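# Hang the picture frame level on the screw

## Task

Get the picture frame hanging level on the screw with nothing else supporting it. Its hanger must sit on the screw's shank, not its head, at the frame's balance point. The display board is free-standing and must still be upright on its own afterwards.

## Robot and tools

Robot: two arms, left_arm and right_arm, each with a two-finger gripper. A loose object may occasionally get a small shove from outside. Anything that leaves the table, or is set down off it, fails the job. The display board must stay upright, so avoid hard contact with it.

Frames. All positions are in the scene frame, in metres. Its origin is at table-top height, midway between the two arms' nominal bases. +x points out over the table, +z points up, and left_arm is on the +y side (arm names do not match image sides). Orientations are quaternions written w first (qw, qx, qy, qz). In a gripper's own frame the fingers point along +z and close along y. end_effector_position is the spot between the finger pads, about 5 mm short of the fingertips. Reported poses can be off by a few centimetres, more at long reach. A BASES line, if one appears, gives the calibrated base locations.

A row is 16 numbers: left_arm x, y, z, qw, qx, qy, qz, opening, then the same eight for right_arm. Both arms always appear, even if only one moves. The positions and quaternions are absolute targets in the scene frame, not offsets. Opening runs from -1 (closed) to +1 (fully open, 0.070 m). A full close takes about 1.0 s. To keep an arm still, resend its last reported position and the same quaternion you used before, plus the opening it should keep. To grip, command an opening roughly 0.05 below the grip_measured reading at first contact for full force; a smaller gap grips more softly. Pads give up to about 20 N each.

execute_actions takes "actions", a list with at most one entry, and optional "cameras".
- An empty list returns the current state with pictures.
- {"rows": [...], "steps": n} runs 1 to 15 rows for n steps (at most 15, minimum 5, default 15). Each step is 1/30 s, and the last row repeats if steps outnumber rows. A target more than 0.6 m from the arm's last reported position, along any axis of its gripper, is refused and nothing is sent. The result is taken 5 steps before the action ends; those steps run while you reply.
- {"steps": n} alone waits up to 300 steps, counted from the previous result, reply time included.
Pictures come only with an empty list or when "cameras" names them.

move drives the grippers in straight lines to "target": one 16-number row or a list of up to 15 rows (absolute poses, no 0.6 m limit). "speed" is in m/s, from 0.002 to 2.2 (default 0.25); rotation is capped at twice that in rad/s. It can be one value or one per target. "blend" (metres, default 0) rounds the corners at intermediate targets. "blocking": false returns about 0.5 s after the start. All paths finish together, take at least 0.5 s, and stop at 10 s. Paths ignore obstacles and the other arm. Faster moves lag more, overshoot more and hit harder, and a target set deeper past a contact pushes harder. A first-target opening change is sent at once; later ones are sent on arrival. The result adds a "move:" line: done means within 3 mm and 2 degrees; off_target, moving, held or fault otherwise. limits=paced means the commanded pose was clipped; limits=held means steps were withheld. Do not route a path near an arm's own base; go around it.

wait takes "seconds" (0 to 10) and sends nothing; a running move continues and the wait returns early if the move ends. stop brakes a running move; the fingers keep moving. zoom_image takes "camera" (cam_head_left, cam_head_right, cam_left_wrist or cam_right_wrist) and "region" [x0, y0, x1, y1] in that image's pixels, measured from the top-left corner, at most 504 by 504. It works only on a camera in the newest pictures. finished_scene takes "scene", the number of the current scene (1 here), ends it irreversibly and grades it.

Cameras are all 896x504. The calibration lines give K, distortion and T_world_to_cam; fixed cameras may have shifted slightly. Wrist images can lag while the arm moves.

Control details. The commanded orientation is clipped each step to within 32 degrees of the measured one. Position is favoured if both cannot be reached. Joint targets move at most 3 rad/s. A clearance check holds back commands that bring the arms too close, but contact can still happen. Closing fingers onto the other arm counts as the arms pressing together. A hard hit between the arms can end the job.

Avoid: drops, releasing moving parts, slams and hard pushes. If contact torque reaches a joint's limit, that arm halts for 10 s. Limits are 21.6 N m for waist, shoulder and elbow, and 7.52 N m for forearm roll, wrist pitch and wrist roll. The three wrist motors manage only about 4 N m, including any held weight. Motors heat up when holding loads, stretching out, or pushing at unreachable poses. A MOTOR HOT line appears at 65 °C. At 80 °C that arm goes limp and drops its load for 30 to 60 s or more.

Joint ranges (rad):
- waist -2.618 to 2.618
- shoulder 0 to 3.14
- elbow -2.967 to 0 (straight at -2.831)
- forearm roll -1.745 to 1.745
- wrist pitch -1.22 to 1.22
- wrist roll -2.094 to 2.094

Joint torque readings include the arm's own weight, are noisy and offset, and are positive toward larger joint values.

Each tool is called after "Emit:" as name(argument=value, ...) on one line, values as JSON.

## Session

Emit:
execute_actions(actions=[], cameras=["all"])

Scene clock: 0.00 s of 4500.00 s.
left_arm: end_effector_position=(+0.4202, +0.3387, +0.3327) grip_measured=+0.98 end_effector_quat_wxyz=(+0.569, -0.093, +0.773, -0.263) | right_arm: end_effector_position=(+0.0592, +0.1070, +0.2848) grip_measured=+0.98 end_effector_quat_wxyz=(-0.315, +0.854, -0.247, -0.332)
Joint positions: left_arm=[0.682 1.54 -1.063 -1.578 0.957 1.346 0.069] | right_arm=[1.098 1.584 -1.251 0.984 0.989 -1.935 0.069]
Joint torques (N m): no reading
Motor temperatures (°C): left_arm=[30 31 32 31 35 29] | right_arm=[29 30 32 34 37 31]
Hand target: left_arm +0.4202, +0.3387, +0.3327; +0.569, -0.093, +0.773, -0.263 | right_arm +0.0592, +0.1070, +0.2848; -0.315, +0.854, -0.247, -0.332
camera_calibration:
cam_left_wrist: T_world_to_cam=[[-0.138711, -0.855812, 0.498343, 0.185923], [-0.79869, -0.200849, -0.567233, 0.592911], [0.585536, -0.476703, -0.655668, 0.255234], [0, 0, 0, 1]] pos_world=[0.349893, 0.399872, 0.411014]
cam_right_wrist: T_world_to_cam=[[0.659904, 0.664249, 0.35114, -0.209496], [0.748492, -0.621906, -0.230199, 0.0814699], [0.0654668, 0.414735, -0.907584, 0.328533], [0, 0, 0, 1]] pos_world=[0.0557595, 0.0535699, 0.390488]

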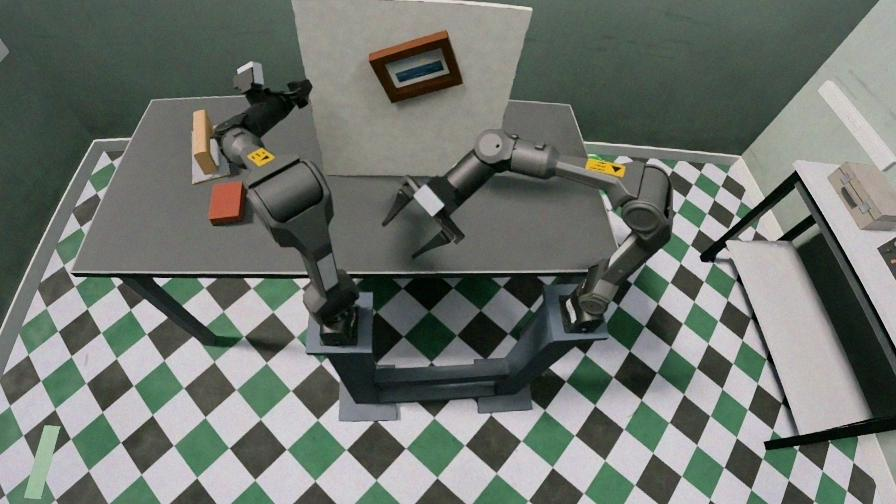

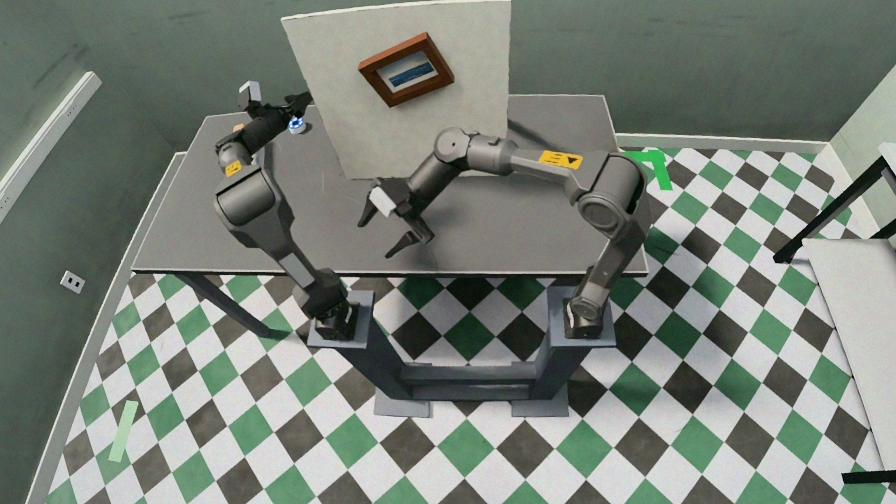

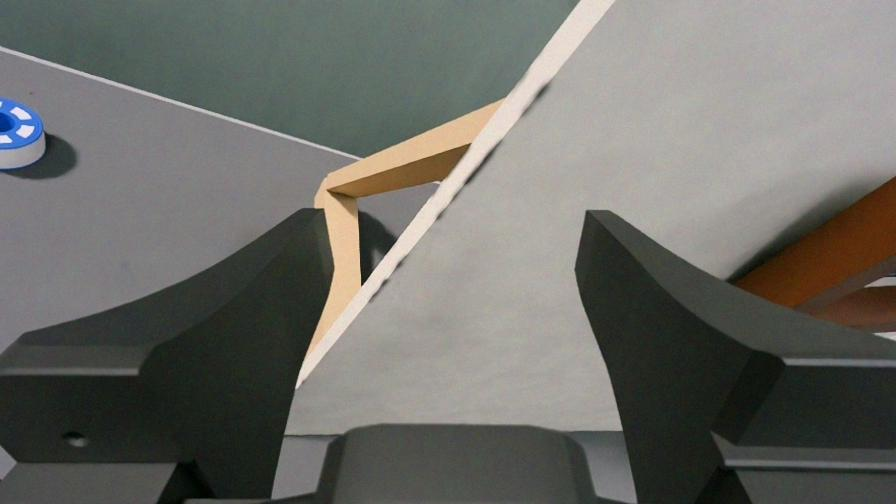

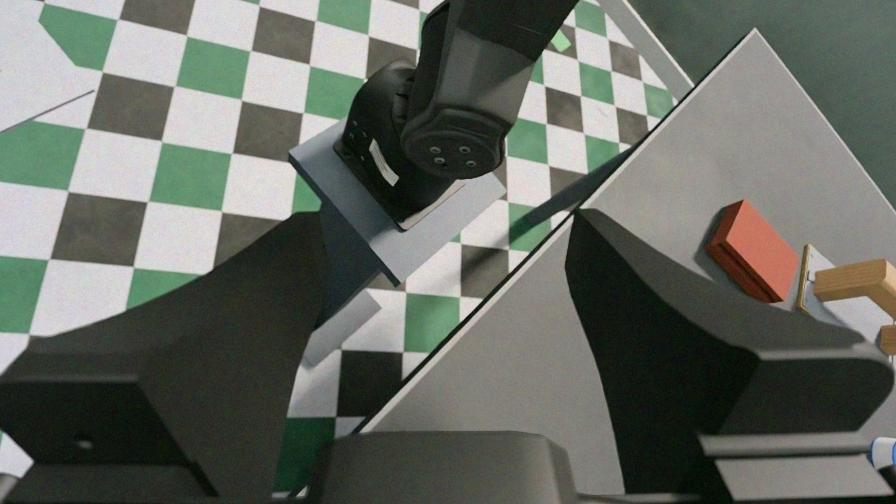

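Emit:
zoom_image(camera="cam_head_left", region=[350, 15, 480, 115])

Emit:
zoom_image(camera="cam_head_right", region=[340, 15, 470, 115])

Emit:
zoom_image(camera="cam_head_left", region=[280, 0, 540, 190])

Emit:
zoom_image(camera="cam_head_right", region=[270, 0, 530, 190])

Scaled by 3.877 from the camera's 896x504 image, which has a finer 1280x720 frame.

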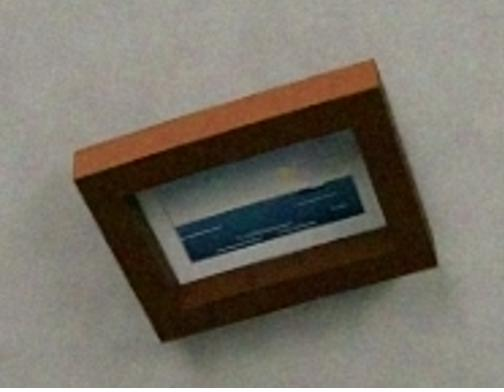

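Scaled by 3.877 from the camera's 896x504 image, which has a finer 1280x720 frame.

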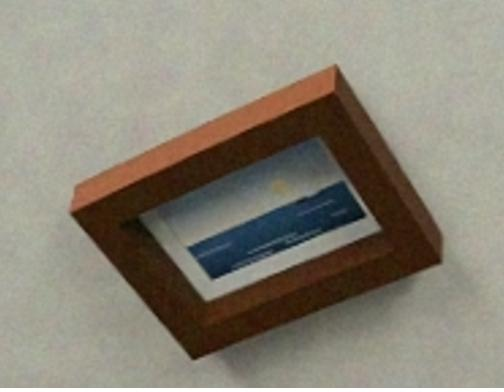

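Scaled by 1.938 from the camera's 896x504 image, which has a finer 1280x720 frame.

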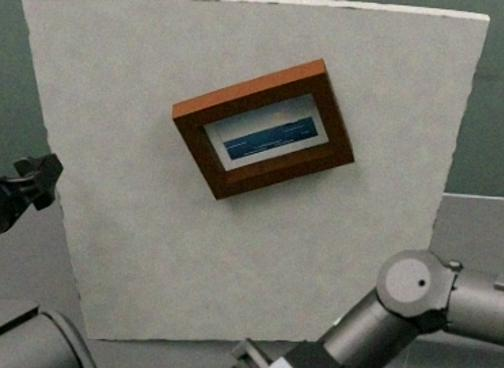

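Scaled by 1.938 from the camera's 896x504 image, which has a finer 1280x720 frame.

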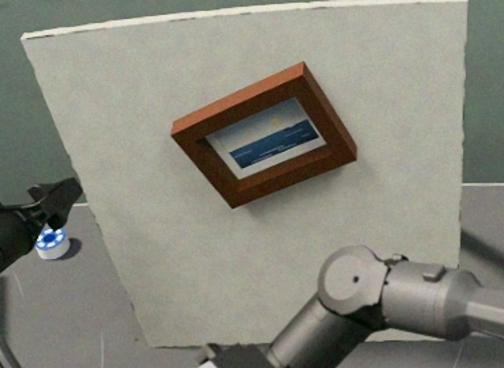

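Emit:
move(target=[[0.37, 0.33, 0.42, 0.46, -0.13, 0.79, -0.38, 0.3, 0.20, -0.08, 0.36, 0.25, 0.2, 0.9, 0.3, 0.9],[0.38, 0.25, 0.50, 0.2757, -0.167, 0.805, -0.492, 0.3, 0.33, -0.28, 0.42, 0.7071, 0, 0.7071, 0, -1],[0.4365, 0.165, 0.476, 0.2757, -0.167, 0.805, -0.492, 0.3, 0.33, -0.28, 0.42, 0.7071, 0, 0.7071, 0, -1]], speed=[0.2,0.2,0.12])

Emit:
zoom_image(camera="cam_left_wrist", region=[330, 150, 580, 320])

Scene clock: 12.97 s of 4500.00 s.
left_arm: end_effector_position=(+0.3802, +0.2496, +0.4999) grip_measured=+0.30 end_effector_quat_wxyz=(+0.406, -0.245, +0.749, -0.463) | right_arm: end_effector_position=(+0.3299, -0.2801, +0.4205) grip_measured=+0.90 end_effector_quat_wxyz=(+0.705, +0.001, +0.709, +0.000)
Joint positions: left_arm=[0.576 1.419 -1.64 -1.174 1.223 -0.033 0.045] | right_arm=[0.275 0.871 -0.733 -1.74 0.257 1.748 0.066]
Joint torques (N m): left_arm=[0.26 -3.96 -2.33 -0.92 -0.36 0.09] | right_arm=[0.65 0.1 -4.15 -0.29 0.2 -0.12]
Motor temperatures (°C): left_arm=[30 31 32 32 35 29] | right_arm=[29 30 33 34 37 31]
Hand target: left_arm +0.3802, +0.2496, +0.4998; +0.406, -0.245, +0.749, -0.463 | right_arm +0.3299, -0.2800, +0.4202; +0.705, +0.001, +0.710, -0.001
Off the commanded pose: left_arm 0.104 m, 19 deg | right_arm 0.000 m, 0 deg.
joint sent to its limit (left arm) — joint 5 (wrist pitch), upper limit.
joint sent to its limit (right arm) — joint 4 (forearm roll), lower limit.
Kept back: nothing.
move: off_target (left_arm; path cut at 10 s); path passed 1 of 3 targets; target 2's new opening was not sent
camera_calibration:
cam_left_wrist: T_world_to_cam=[[0.00448221, -0.471158, 0.882038, -0.321442], [-0.923894, -0.339444, -0.176626, 0.524864], [0.382621, -0.814118, -0.436821, 0.397738], [0, 0, 0, 1]] pos_world=[0.334177, 0.350518, 0.549969]
cam_right_wrist: T_world_to_cam=[[-0.0121065, -0.999144, -0.0395456, -0.258574], [-0.615013, 0.0386237, -0.787571, 0.538539], [0.788424, 0.0147864, -0.614954, 0.120945], [0, 0, 0, 1]] pos_world=[0.232722, -0.280941, 0.488288]

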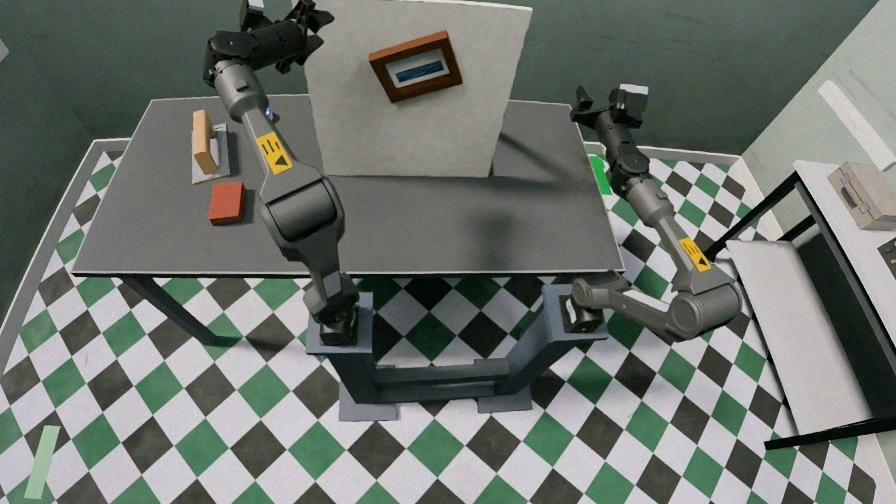

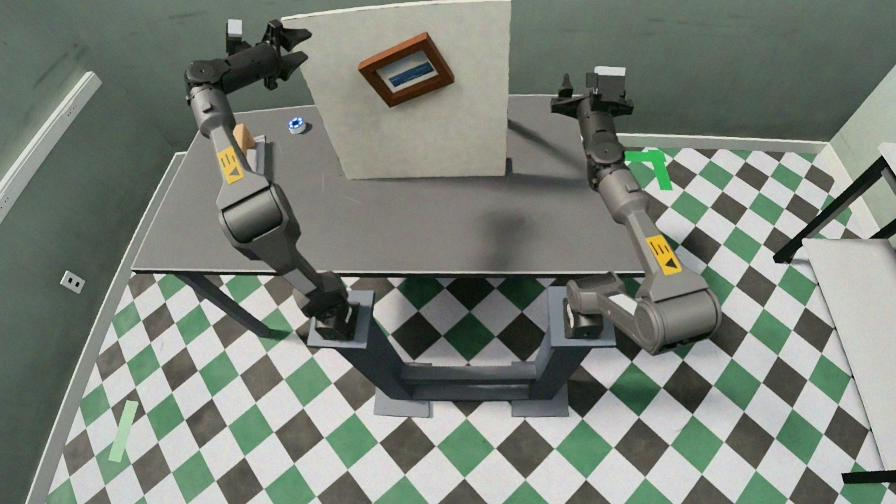

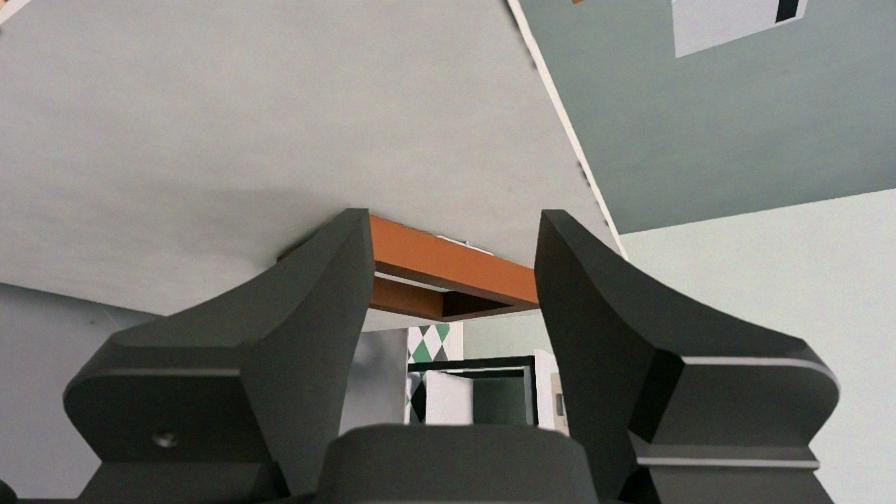

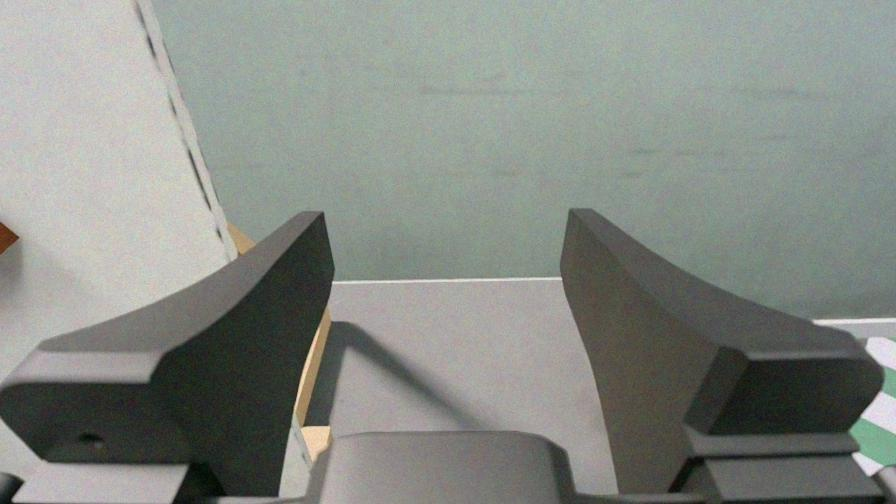

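Scaled by 2.016 from the camera's 896x504 image, which has a finer 1280x720 frame.

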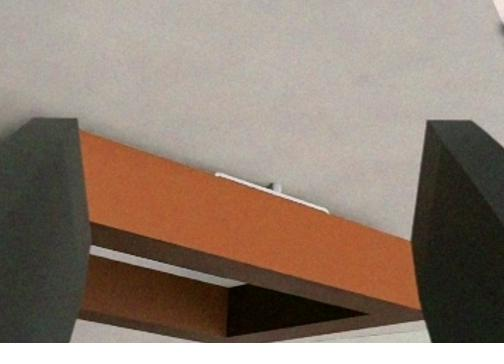

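Emit:
move(target=[0.4365, 0.165, 0.476, 0.2757, -0.167, 0.805, -0.492, 0.3, 0.33, -0.28, 0.42, 0.7071, 0, 0.7071, 0, -1], speed=0.12, cameras=["cam_left_wrist","cam_head_left","cam_head_right"])

Emit:
zoom_image(camera="cam_left_wrist", region=[330, 170, 570, 310])

Scene clock: 16.20 s of 4500.00 s.
left_arm: end_effector_position=(+0.4369, +0.1642, +0.4753) grip_measured=+0.30 end_effector_quat_wxyz=(+0.305, -0.182, +0.794, -0.494) | right_arm: end_effector_position=(+0.3299, -0.2801, +0.4205) grip_measured=-1.00 end_effector_quat_wxyz=(+0.705, +0.001, +0.709, -0.001)
Joint positions: left_arm=[0.269 1.665 -1.893 -1.067 1.223 -0.167 0.045] | right_arm=[0.275 0.871 -0.733 -1.74 0.257 1.747 0]
Joint torques (N m): left_arm=[0.42 -7.13 -2.54 -0.66 -0.25 0] | right_arm=[0.45 -0.21 -4.98 -0.47 0 -0.11]
Motor temperatures (°C): left_arm=[30 31 32 32 35 29] | right_arm=[29 30 33 34 37 31]
Hand target: left_arm +0.4365, +0.1647, +0.4758; +0.305, -0.182, +0.794, -0.494 | right_arm +0.3299, -0.2799, +0.4202; +0.705, +0.001, +0.710, -0.001
Off the commanded pose: left_arm 0.001 m, 4 deg | right_arm 0.000 m, 0 deg.
joint sent to its limit (left arm) — joint 5 (wrist pitch), upper limit.
joint sent to its limit (right arm) — joint 4 (forearm roll), lower limit.
Kept back: nothing.
move: off_target (left_arm)
camera_calibration:
cam_left_wrist: T_world_to_cam=[[-0.00504473, -0.467604, 0.883924, -0.337611], [-0.991437, -0.113009, -0.0654412, 0.483388], [0.130492, -0.876685, -0.463029, 0.428811], [0, 0, 0, 1]] pos_world=[0.421589, 0.272692, 0.528608]
Images, in order (width x height): cam_head_left 896x504, cam_head_right 896x504, cam_left_wrist 896x504.

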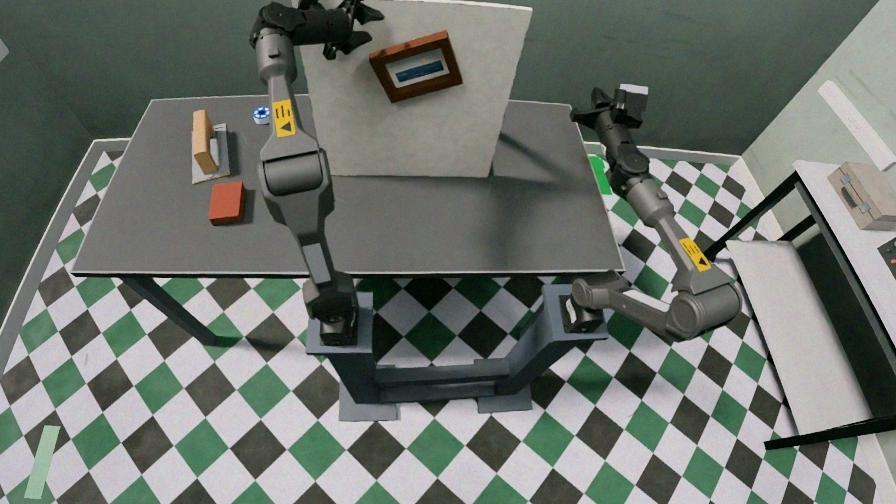

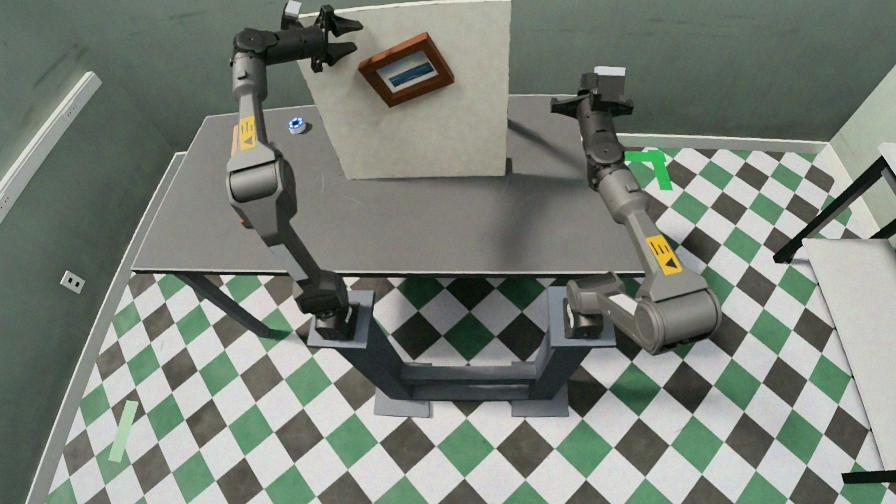

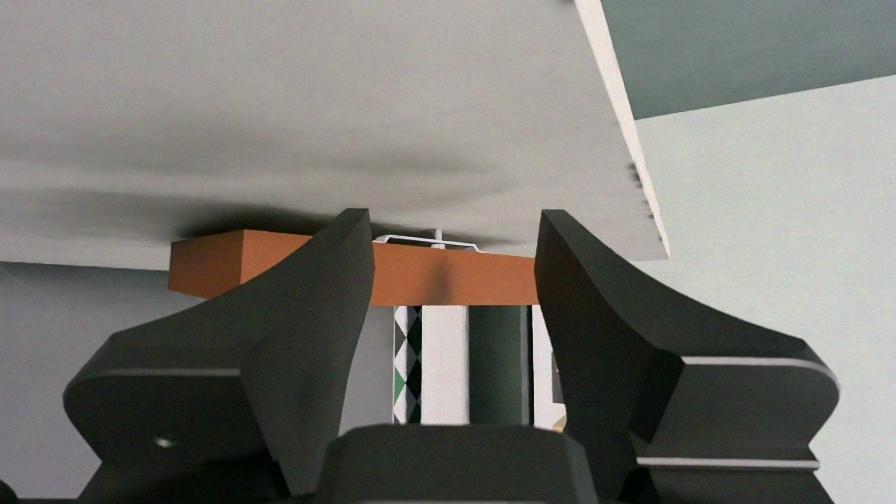

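Scaled by 2.100 from the camera's 896x504 image, which has a finer 1280x720 frame.

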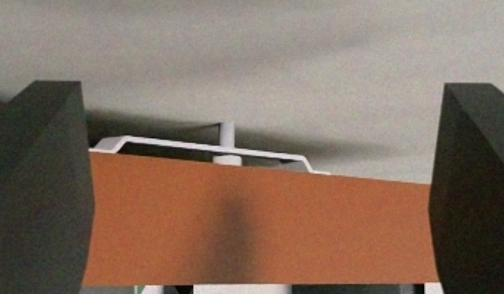

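Emit:
move(target=[[0.38, 0.23, 0.45, 0.361, -0.390, 0.622, -0.576, -1, 0.39, -0.14, 0.37, 0.361, 0.390, 0.622, 0.576, -1],[0.43, 0.225, 0.428, 0.361, -0.390, 0.622, -0.576, -1, 0.442, -0.062, 0.365, 0.361, 0.390, 0.622, 0.576, -1]], speed=[0.2,0.12])

Emit:
zoom_image(camera="cam_head_left", region=[350, 15, 480, 115])

Emit:
zoom_image(camera="cam_head_right", region=[340, 15, 470, 115])

Scene clock: 24.07 s of 4500.00 s.
left_arm: end_effector_position=(+0.4306, +0.2251, +0.4274) grip_measured=-1.00 end_effector_quat_wxyz=(+0.360, -0.390, +0.622, -0.576) | right_arm: end_effector_position=(+0.4421, -0.0621, +0.3646) grip_measured=-1.00 end_effector_quat_wxyz=(+0.361, +0.390, +0.622, +0.575)
Joint positions: left_arm=[0.362 1.407 -1.185 -1.592 0.805 0.112 0] | right_arm=[0.587 1.549 -1.08 0.36 -0.322 1.237 0]
Joint torques (N m): left_arm=[0.25 -6.3 -3.47 -0.47 0.15 -0.21] | right_arm=[0.43 -6.32 -4.59 -0.37 -0.86 0.08]
Motor temperatures (°C): left_arm=[30 31 32 32 35 29] | right_arm=[29 30 33 34 37 31]
Hand target: left_arm +0.4300, +0.2250, +0.4280; +0.361, -0.390, +0.622, -0.576 | right_arm +0.4420, -0.0620, +0.3650; +0.361, +0.390, +0.622, +0.576
Off the commanded pose: left_arm 0.001 m, 0 deg | right_arm 0.000 m, 0 deg.
Kept back: nothing.
move: done
camera_calibration:
cam_left_wrist: T_world_to_cam=[[0.0862997, -0.053399, 0.994837, -0.446728], [-0.863283, -0.50244, 0.0479187, 0.464931], [0.497287, -0.862962, -0.0894589, 0.140076], [0, 0, 0, 1]] pos_world=[0.370262, 0.330625, 0.434674]
cam_right_wrist: T_world_to_cam=[[-0.0957219, -0.00312738, -0.995403, 0.405708], [-0.889717, 0.44869, 0.084149, 0.384162], [0.446364, 0.893682, -0.045732, -0.00684917], [0, 0, 0, 1]] pos_world=[0.383687, -0.16498, 0.371203]

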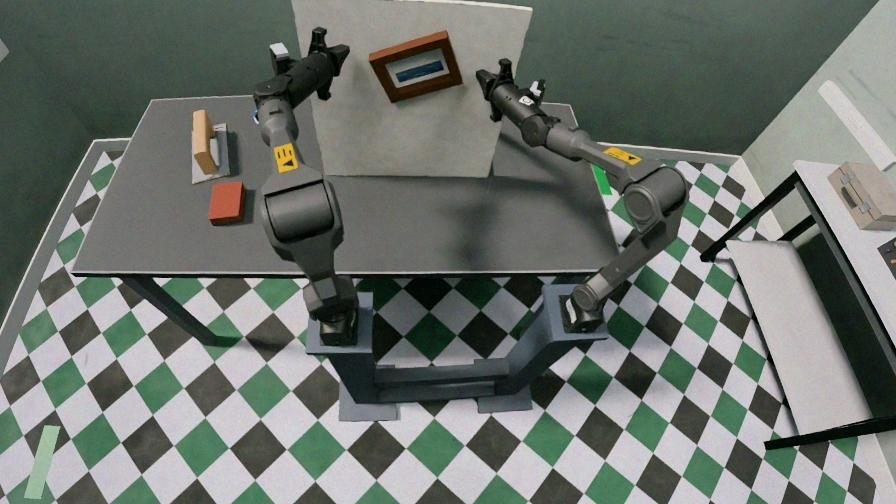

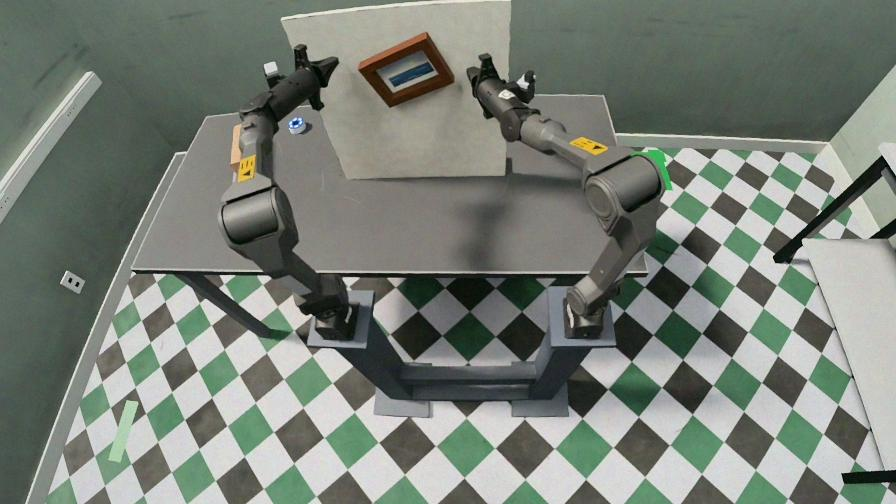

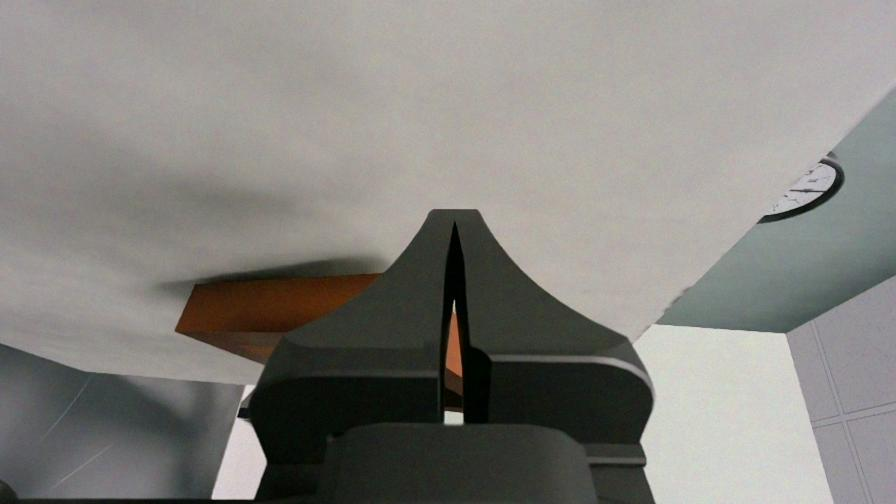

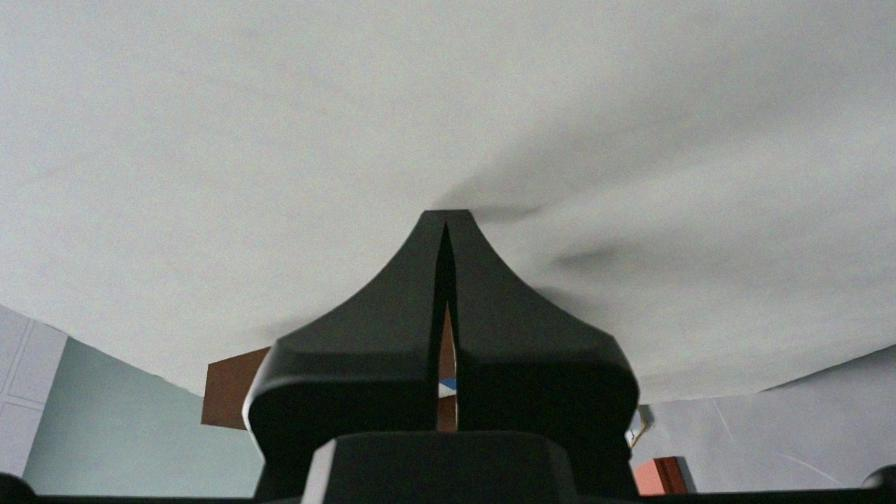

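Scaled by 3.877 from the camera's 896x504 image, which has a finer 1280x720 frame.

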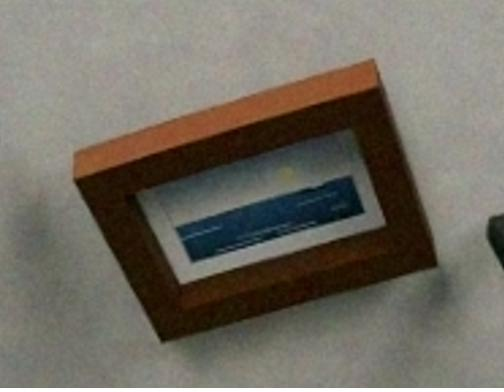

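Scaled by 3.877 from the camera's 896x504 image, which has a finer 1280x720 frame.

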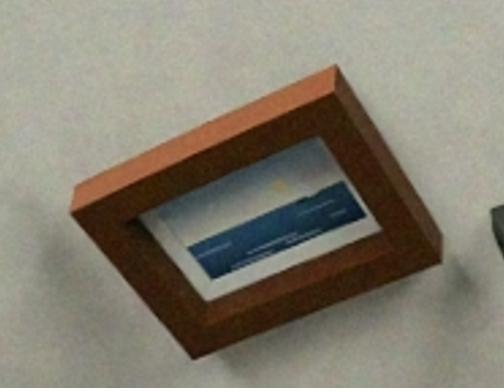

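Emit:
move(target=[[0.43, 0.225, 0.428, 0.361, -0.390, 0.622, -0.576, -1, 0.444, -0.040, 0.360, 0.361, 0.390, 0.622, 0.576, -1],[0.43, 0.225, 0.428, 0.361, -0.390, 0.622, -0.576, -1, 0.444, -0.032, 0.352, 0.361, 0.390, 0.622, 0.576, -1]], speed=[0.05,0.02], cameras=["cam_head_left","cam_head_right","cam_right_wrist"])

Emit:
zoom_image(camera="cam_head_left", region=[370, 15, 500, 115])

Emit:
zoom_image(camera="cam_head_right", region=[360, 15, 490, 115])

Scene clock: 26.17 s of 4500.00 s.
left_arm: end_effector_position=(+0.4301, +0.2249, +0.4281) grip_measured=-1.00 end_effector_quat_wxyz=(+0.361, -0.390, +0.622, -0.576) | right_arm: end_effector_position=(+0.4439, -0.0318, +0.3528) grip_measured=-1.00 end_effector_quat_wxyz=(+0.361, +0.390, +0.621, +0.576)
Joint positions: left_arm=[0.362 1.405 -1.185 -1.592 0.805 0.111 0] | right_arm=[0.67 1.625 -1.119 0.531 -0.392 1.089 0]
Joint torques (N m): left_arm=[0.45 -6.07 -2.6 -0.48 0.21 -0.09] | right_arm=[-2.03 -3.62 -3.7 -0.01 -0.64 -0.15]
Motor temperatures (°C): left_arm=[30 31 32 32 35 29] | right_arm=[29 30 33 34 38 31]
Hand target: left_arm +0.4300, +0.2250, +0.4280; +0.361, -0.390, +0.622, -0.576 | right_arm +0.4440, -0.0320, +0.3520; +0.361, +0.390, +0.622, +0.576
Off the commanded pose: left_arm 0.000 m, 0 deg | right_arm 0.001 m, 0 deg.
Kept back: nothing.
move: done
camera_calibration:
cam_right_wrist: T_world_to_cam=[[-0.0935038, -0.00144524, -0.995618, 0.393296], [-0.890176, 0.448002, 0.0829509, 0.37384], [0.445919, 0.894031, -0.0431765, -0.0359431], [0, 0, 0, 1]] pos_world=[0.385586, -0.134779, 0.35901]
Images, in order (width x height): cam_head_left 896x504, cam_head_right 896x504, cam_right_wrist 896x504.

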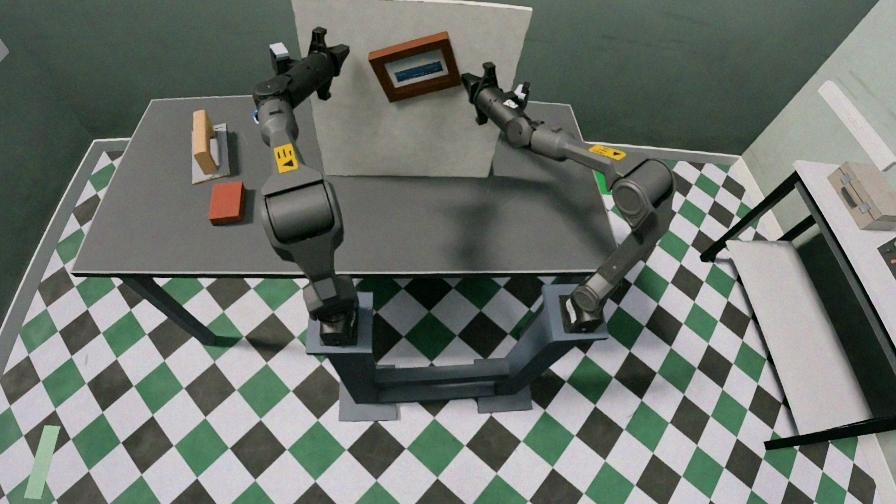

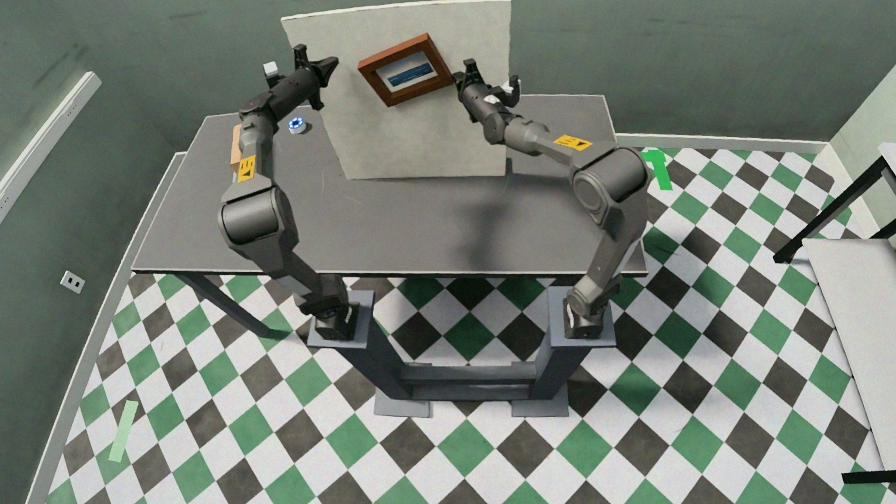

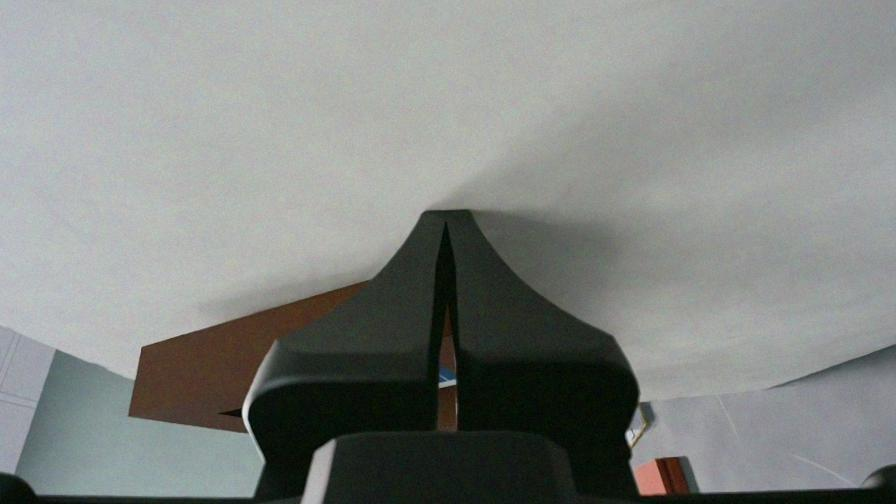

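Scaled by 3.877 from the camera's 896x504 image, which has a finer 1280x720 frame.

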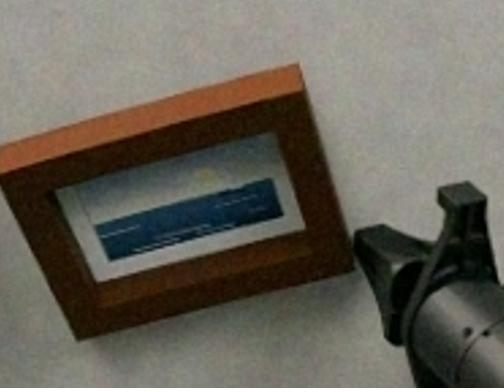

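Scaled by 3.877 from the camera's 896x504 image, which has a finer 1280x720 frame.

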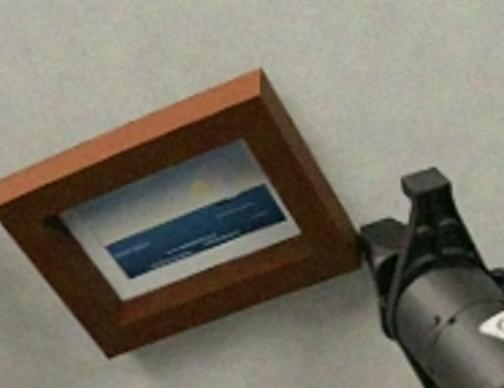

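Emit:
move(target=[[0.43, 0.225, 0.428, 0.361, -0.390, 0.622, -0.576, -1, 0.444, -0.021, 0.340, 0.361, 0.390, 0.622, 0.576, -1],[0.43, 0.225, 0.428, 0.361, -0.390, 0.622, -0.576, -1, 0.444, -0.011, 0.330, 0.361, 0.390, 0.622, 0.576, -1]], speed=[0.02,0.02], cameras=["cam_head_left","cam_head_right"])

Emit:
zoom_image(camera="cam_head_left", region=[370, 15, 500, 115])

Emit:
zoom_image(camera="cam_head_right", region=[350, 15, 480, 115])

Scene clock: 28.23 s of 4500.00 s.
left_arm: end_effector_position=(+0.4301, +0.2249, +0.4281) grip_measured=-1.00 end_effector_quat_wxyz=(+0.361, -0.390, +0.622, -0.576) | right_arm: end_effector_position=(+0.4439, -0.0111, +0.3295) grip_measured=-1.00 end_effector_quat_wxyz=(+0.361, +0.390, +0.622, +0.575)
Joint positions: left_arm=[0.362 1.405 -1.185 -1.592 0.805 0.111 0] | right_arm=[0.725 1.697 -1.114 0.563 -0.481 1.081 0]
Joint torques (N m): left_arm=[0.44 -6.12 -2.57 -0.5 0.2 -0.13] | right_arm=[-2.75 -3.35 -5.18 0.01 -0.63 -0.17]
Motor temperatures (°C): left_arm=[30 31 32 32 35 29] | right_arm=[29 30 33 34 38 31]
Hand target: left_arm +0.4300, +0.2250, +0.4280; +0.361, -0.390, +0.622, -0.576 | right_arm +0.4440, -0.0110, +0.3300; +0.361, +0.390, +0.622, +0.576
Off the commanded pose: left_arm 0.000 m, 0 deg | right_arm 0.000 m, 0 deg.
Kept back: nothing.
move: done
Images, in order (width x height): cam_head_left 896x504, cam_head_right 896x504.

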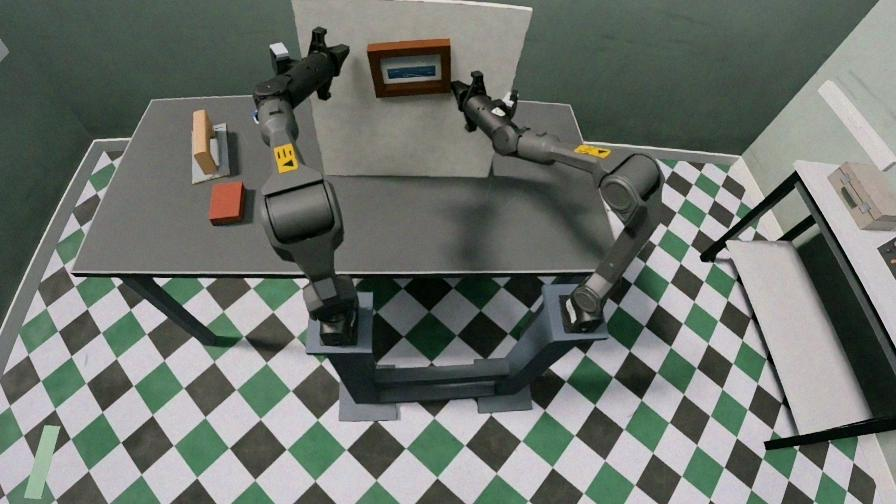

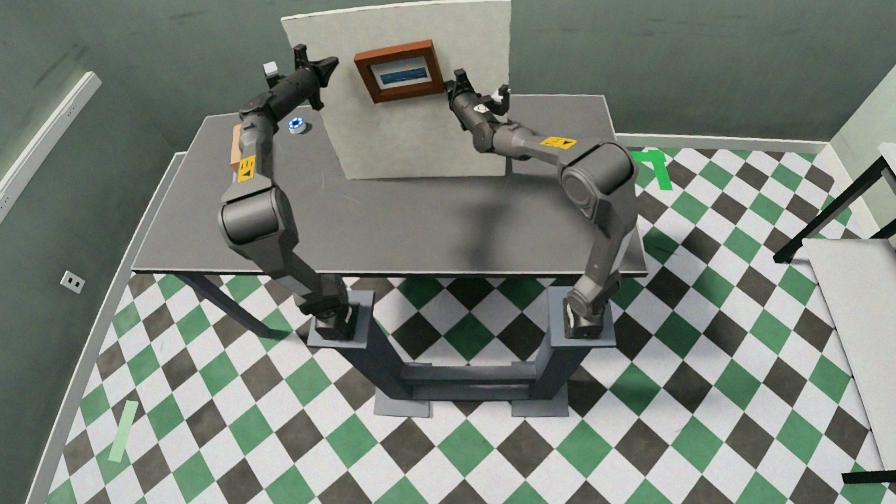

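Scaled by 3.877 from the camera's 896x504 image, which has a finer 1280x720 frame.

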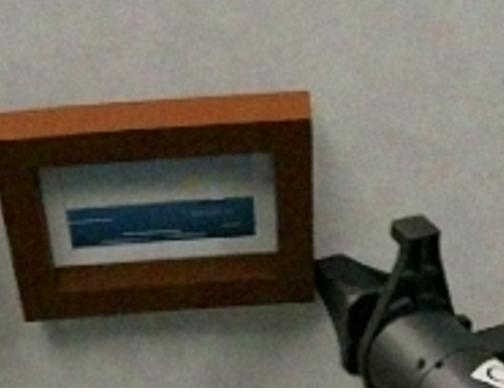

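Scaled by 3.877 from the camera's 896x504 image, which has a finer 1280x720 frame.

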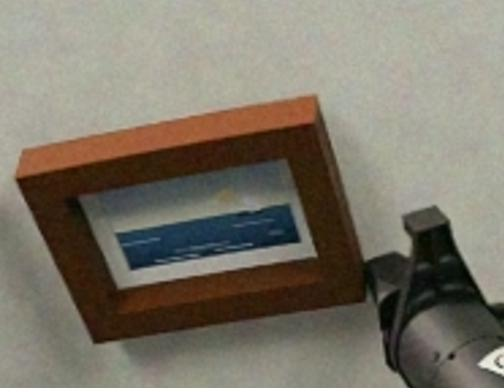

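Emit:
move(target=[[0.43, 0.225, 0.428, 0.361, -0.390, 0.622, -0.576, -1, 0.438, -0.009, 0.328, 0.361, 0.390, 0.622, 0.576, -1],[0.43, 0.225, 0.428, 0.361, -0.390, 0.622, -0.576, -1, 0.438, 0.003, 0.319, 0.361, 0.390, 0.622, 0.576, -1]], speed=[0.02,0.02], cameras=["cam_head_left","cam_head_right","cam_right_wrist"])

Emit:
zoom_image(camera="cam_head_left", region=[360, 15, 490, 115])

Emit:
zoom_image(camera="cam_head_right", region=[340, 15, 470, 115])

Scene clock: 30.13 s of 4500.00 s.
left_arm: end_effector_position=(+0.4301, +0.2249, +0.4281) grip_measured=-1.00 end_effector_quat_wxyz=(+0.361, -0.390, +0.622, -0.576) | right_arm: end_effector_position=(+0.4380, +0.0030, +0.3187) grip_measured=-1.00 end_effector_quat_wxyz=(+0.361, +0.390, +0.622, +0.575)
Joint positions: left_arm=[0.362 1.405 -1.185 -1.592 0.805 0.111 0] | right_arm=[0.772 1.729 -1.109 0.61 -0.535 1.053 0]
Joint torques (N m): left_arm=[0.44 -6.17 -2.53 -0.5 0.18 -0.12] | right_arm=[0.62 -7.16 -4.91 -0.54 -0.75 -0.16]
Motor temperatures (°C): left_arm=[30 31 32 32 35 29] | right_arm=[29 30 33 34 38 31]
Hand target: left_arm +0.4300, +0.2250, +0.4280; +0.361, -0.390, +0.622, -0.576 | right_arm +0.4380, +0.0030, +0.3190; +0.361, +0.390, +0.622, +0.576
Off the commanded pose: left_arm 0.000 m, 0 deg | right_arm 0.000 m, 0 deg.
Kept back: nothing.
move: done
camera_calibration:
cam_right_wrist: T_world_to_cam=[[-0.0950699, -0.00363583, -0.995464, 0.359559], [-0.889954, 0.448367, 0.0833558, 0.355615], [0.44603, 0.893842, -0.0458619, -0.0650666], [0, 0, 0, 1]] pos_world=[0.379686, -0.0999796, 0.325302]
Images, in order (width x height): cam_head_left 896x504, cam_head_right 896x504, cam_right_wrist 896x504.

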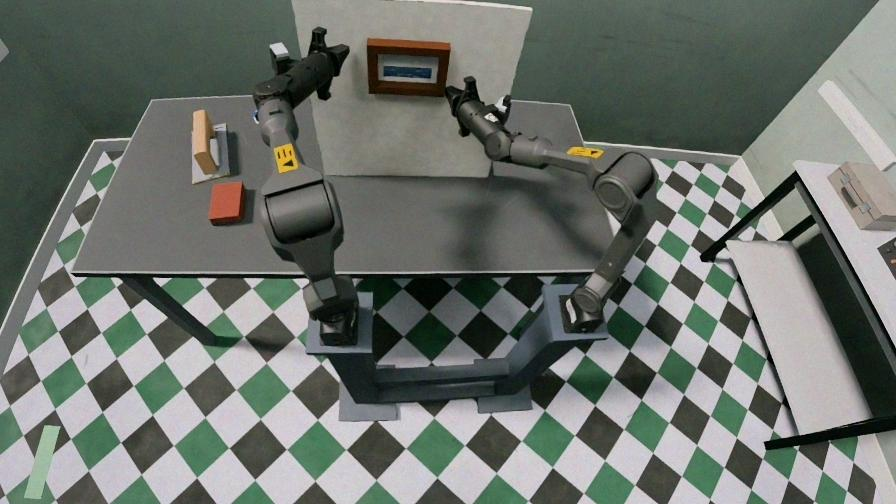

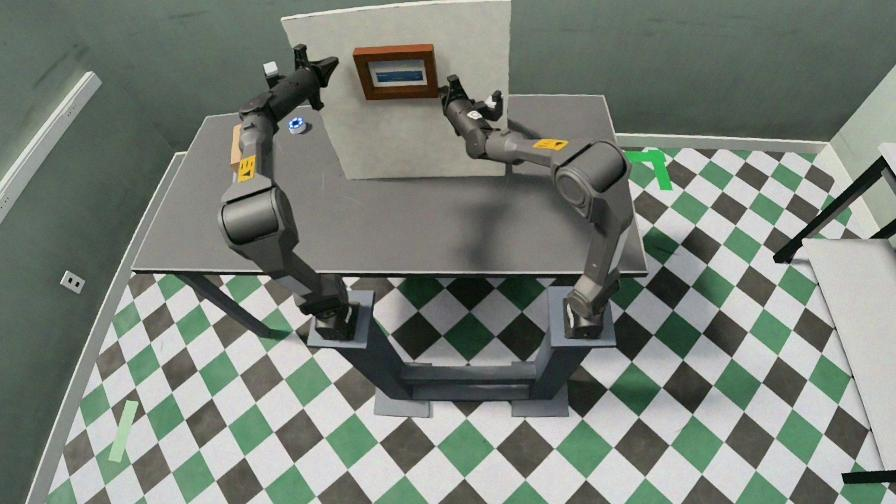

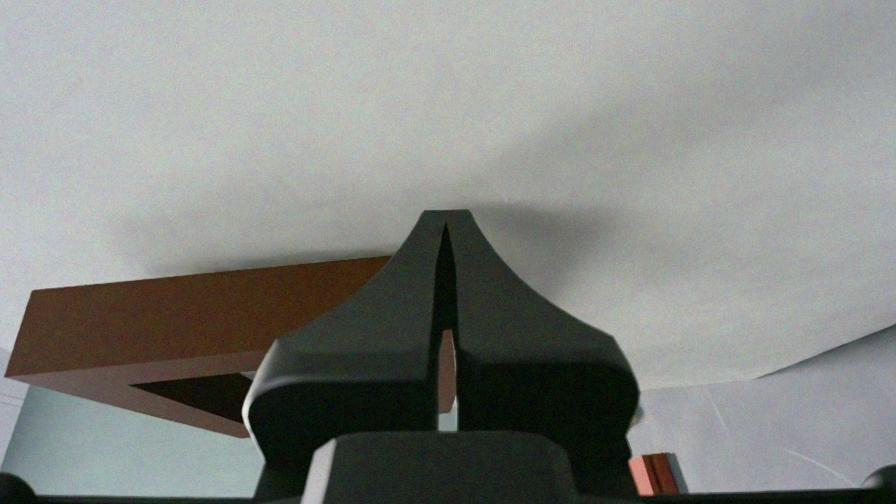

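Scaled by 3.877 from the camera's 896x504 image, which has a finer 1280x720 frame.

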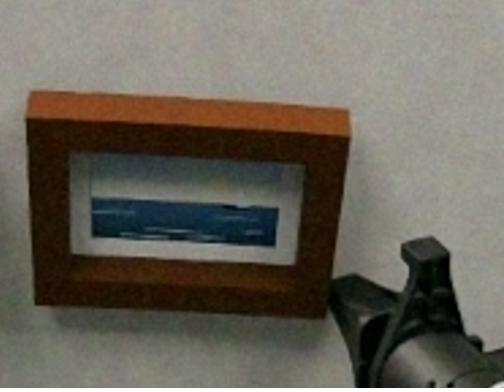

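Scaled by 3.877 from the camera's 896x504 image, which has a finer 1280x720 frame.

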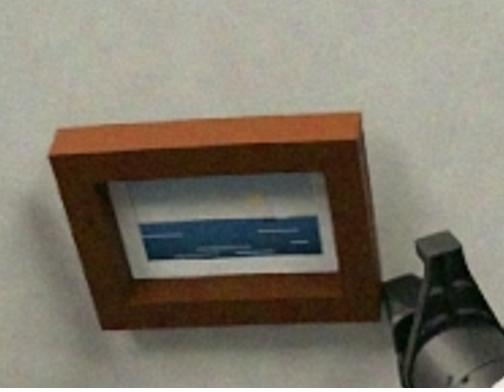

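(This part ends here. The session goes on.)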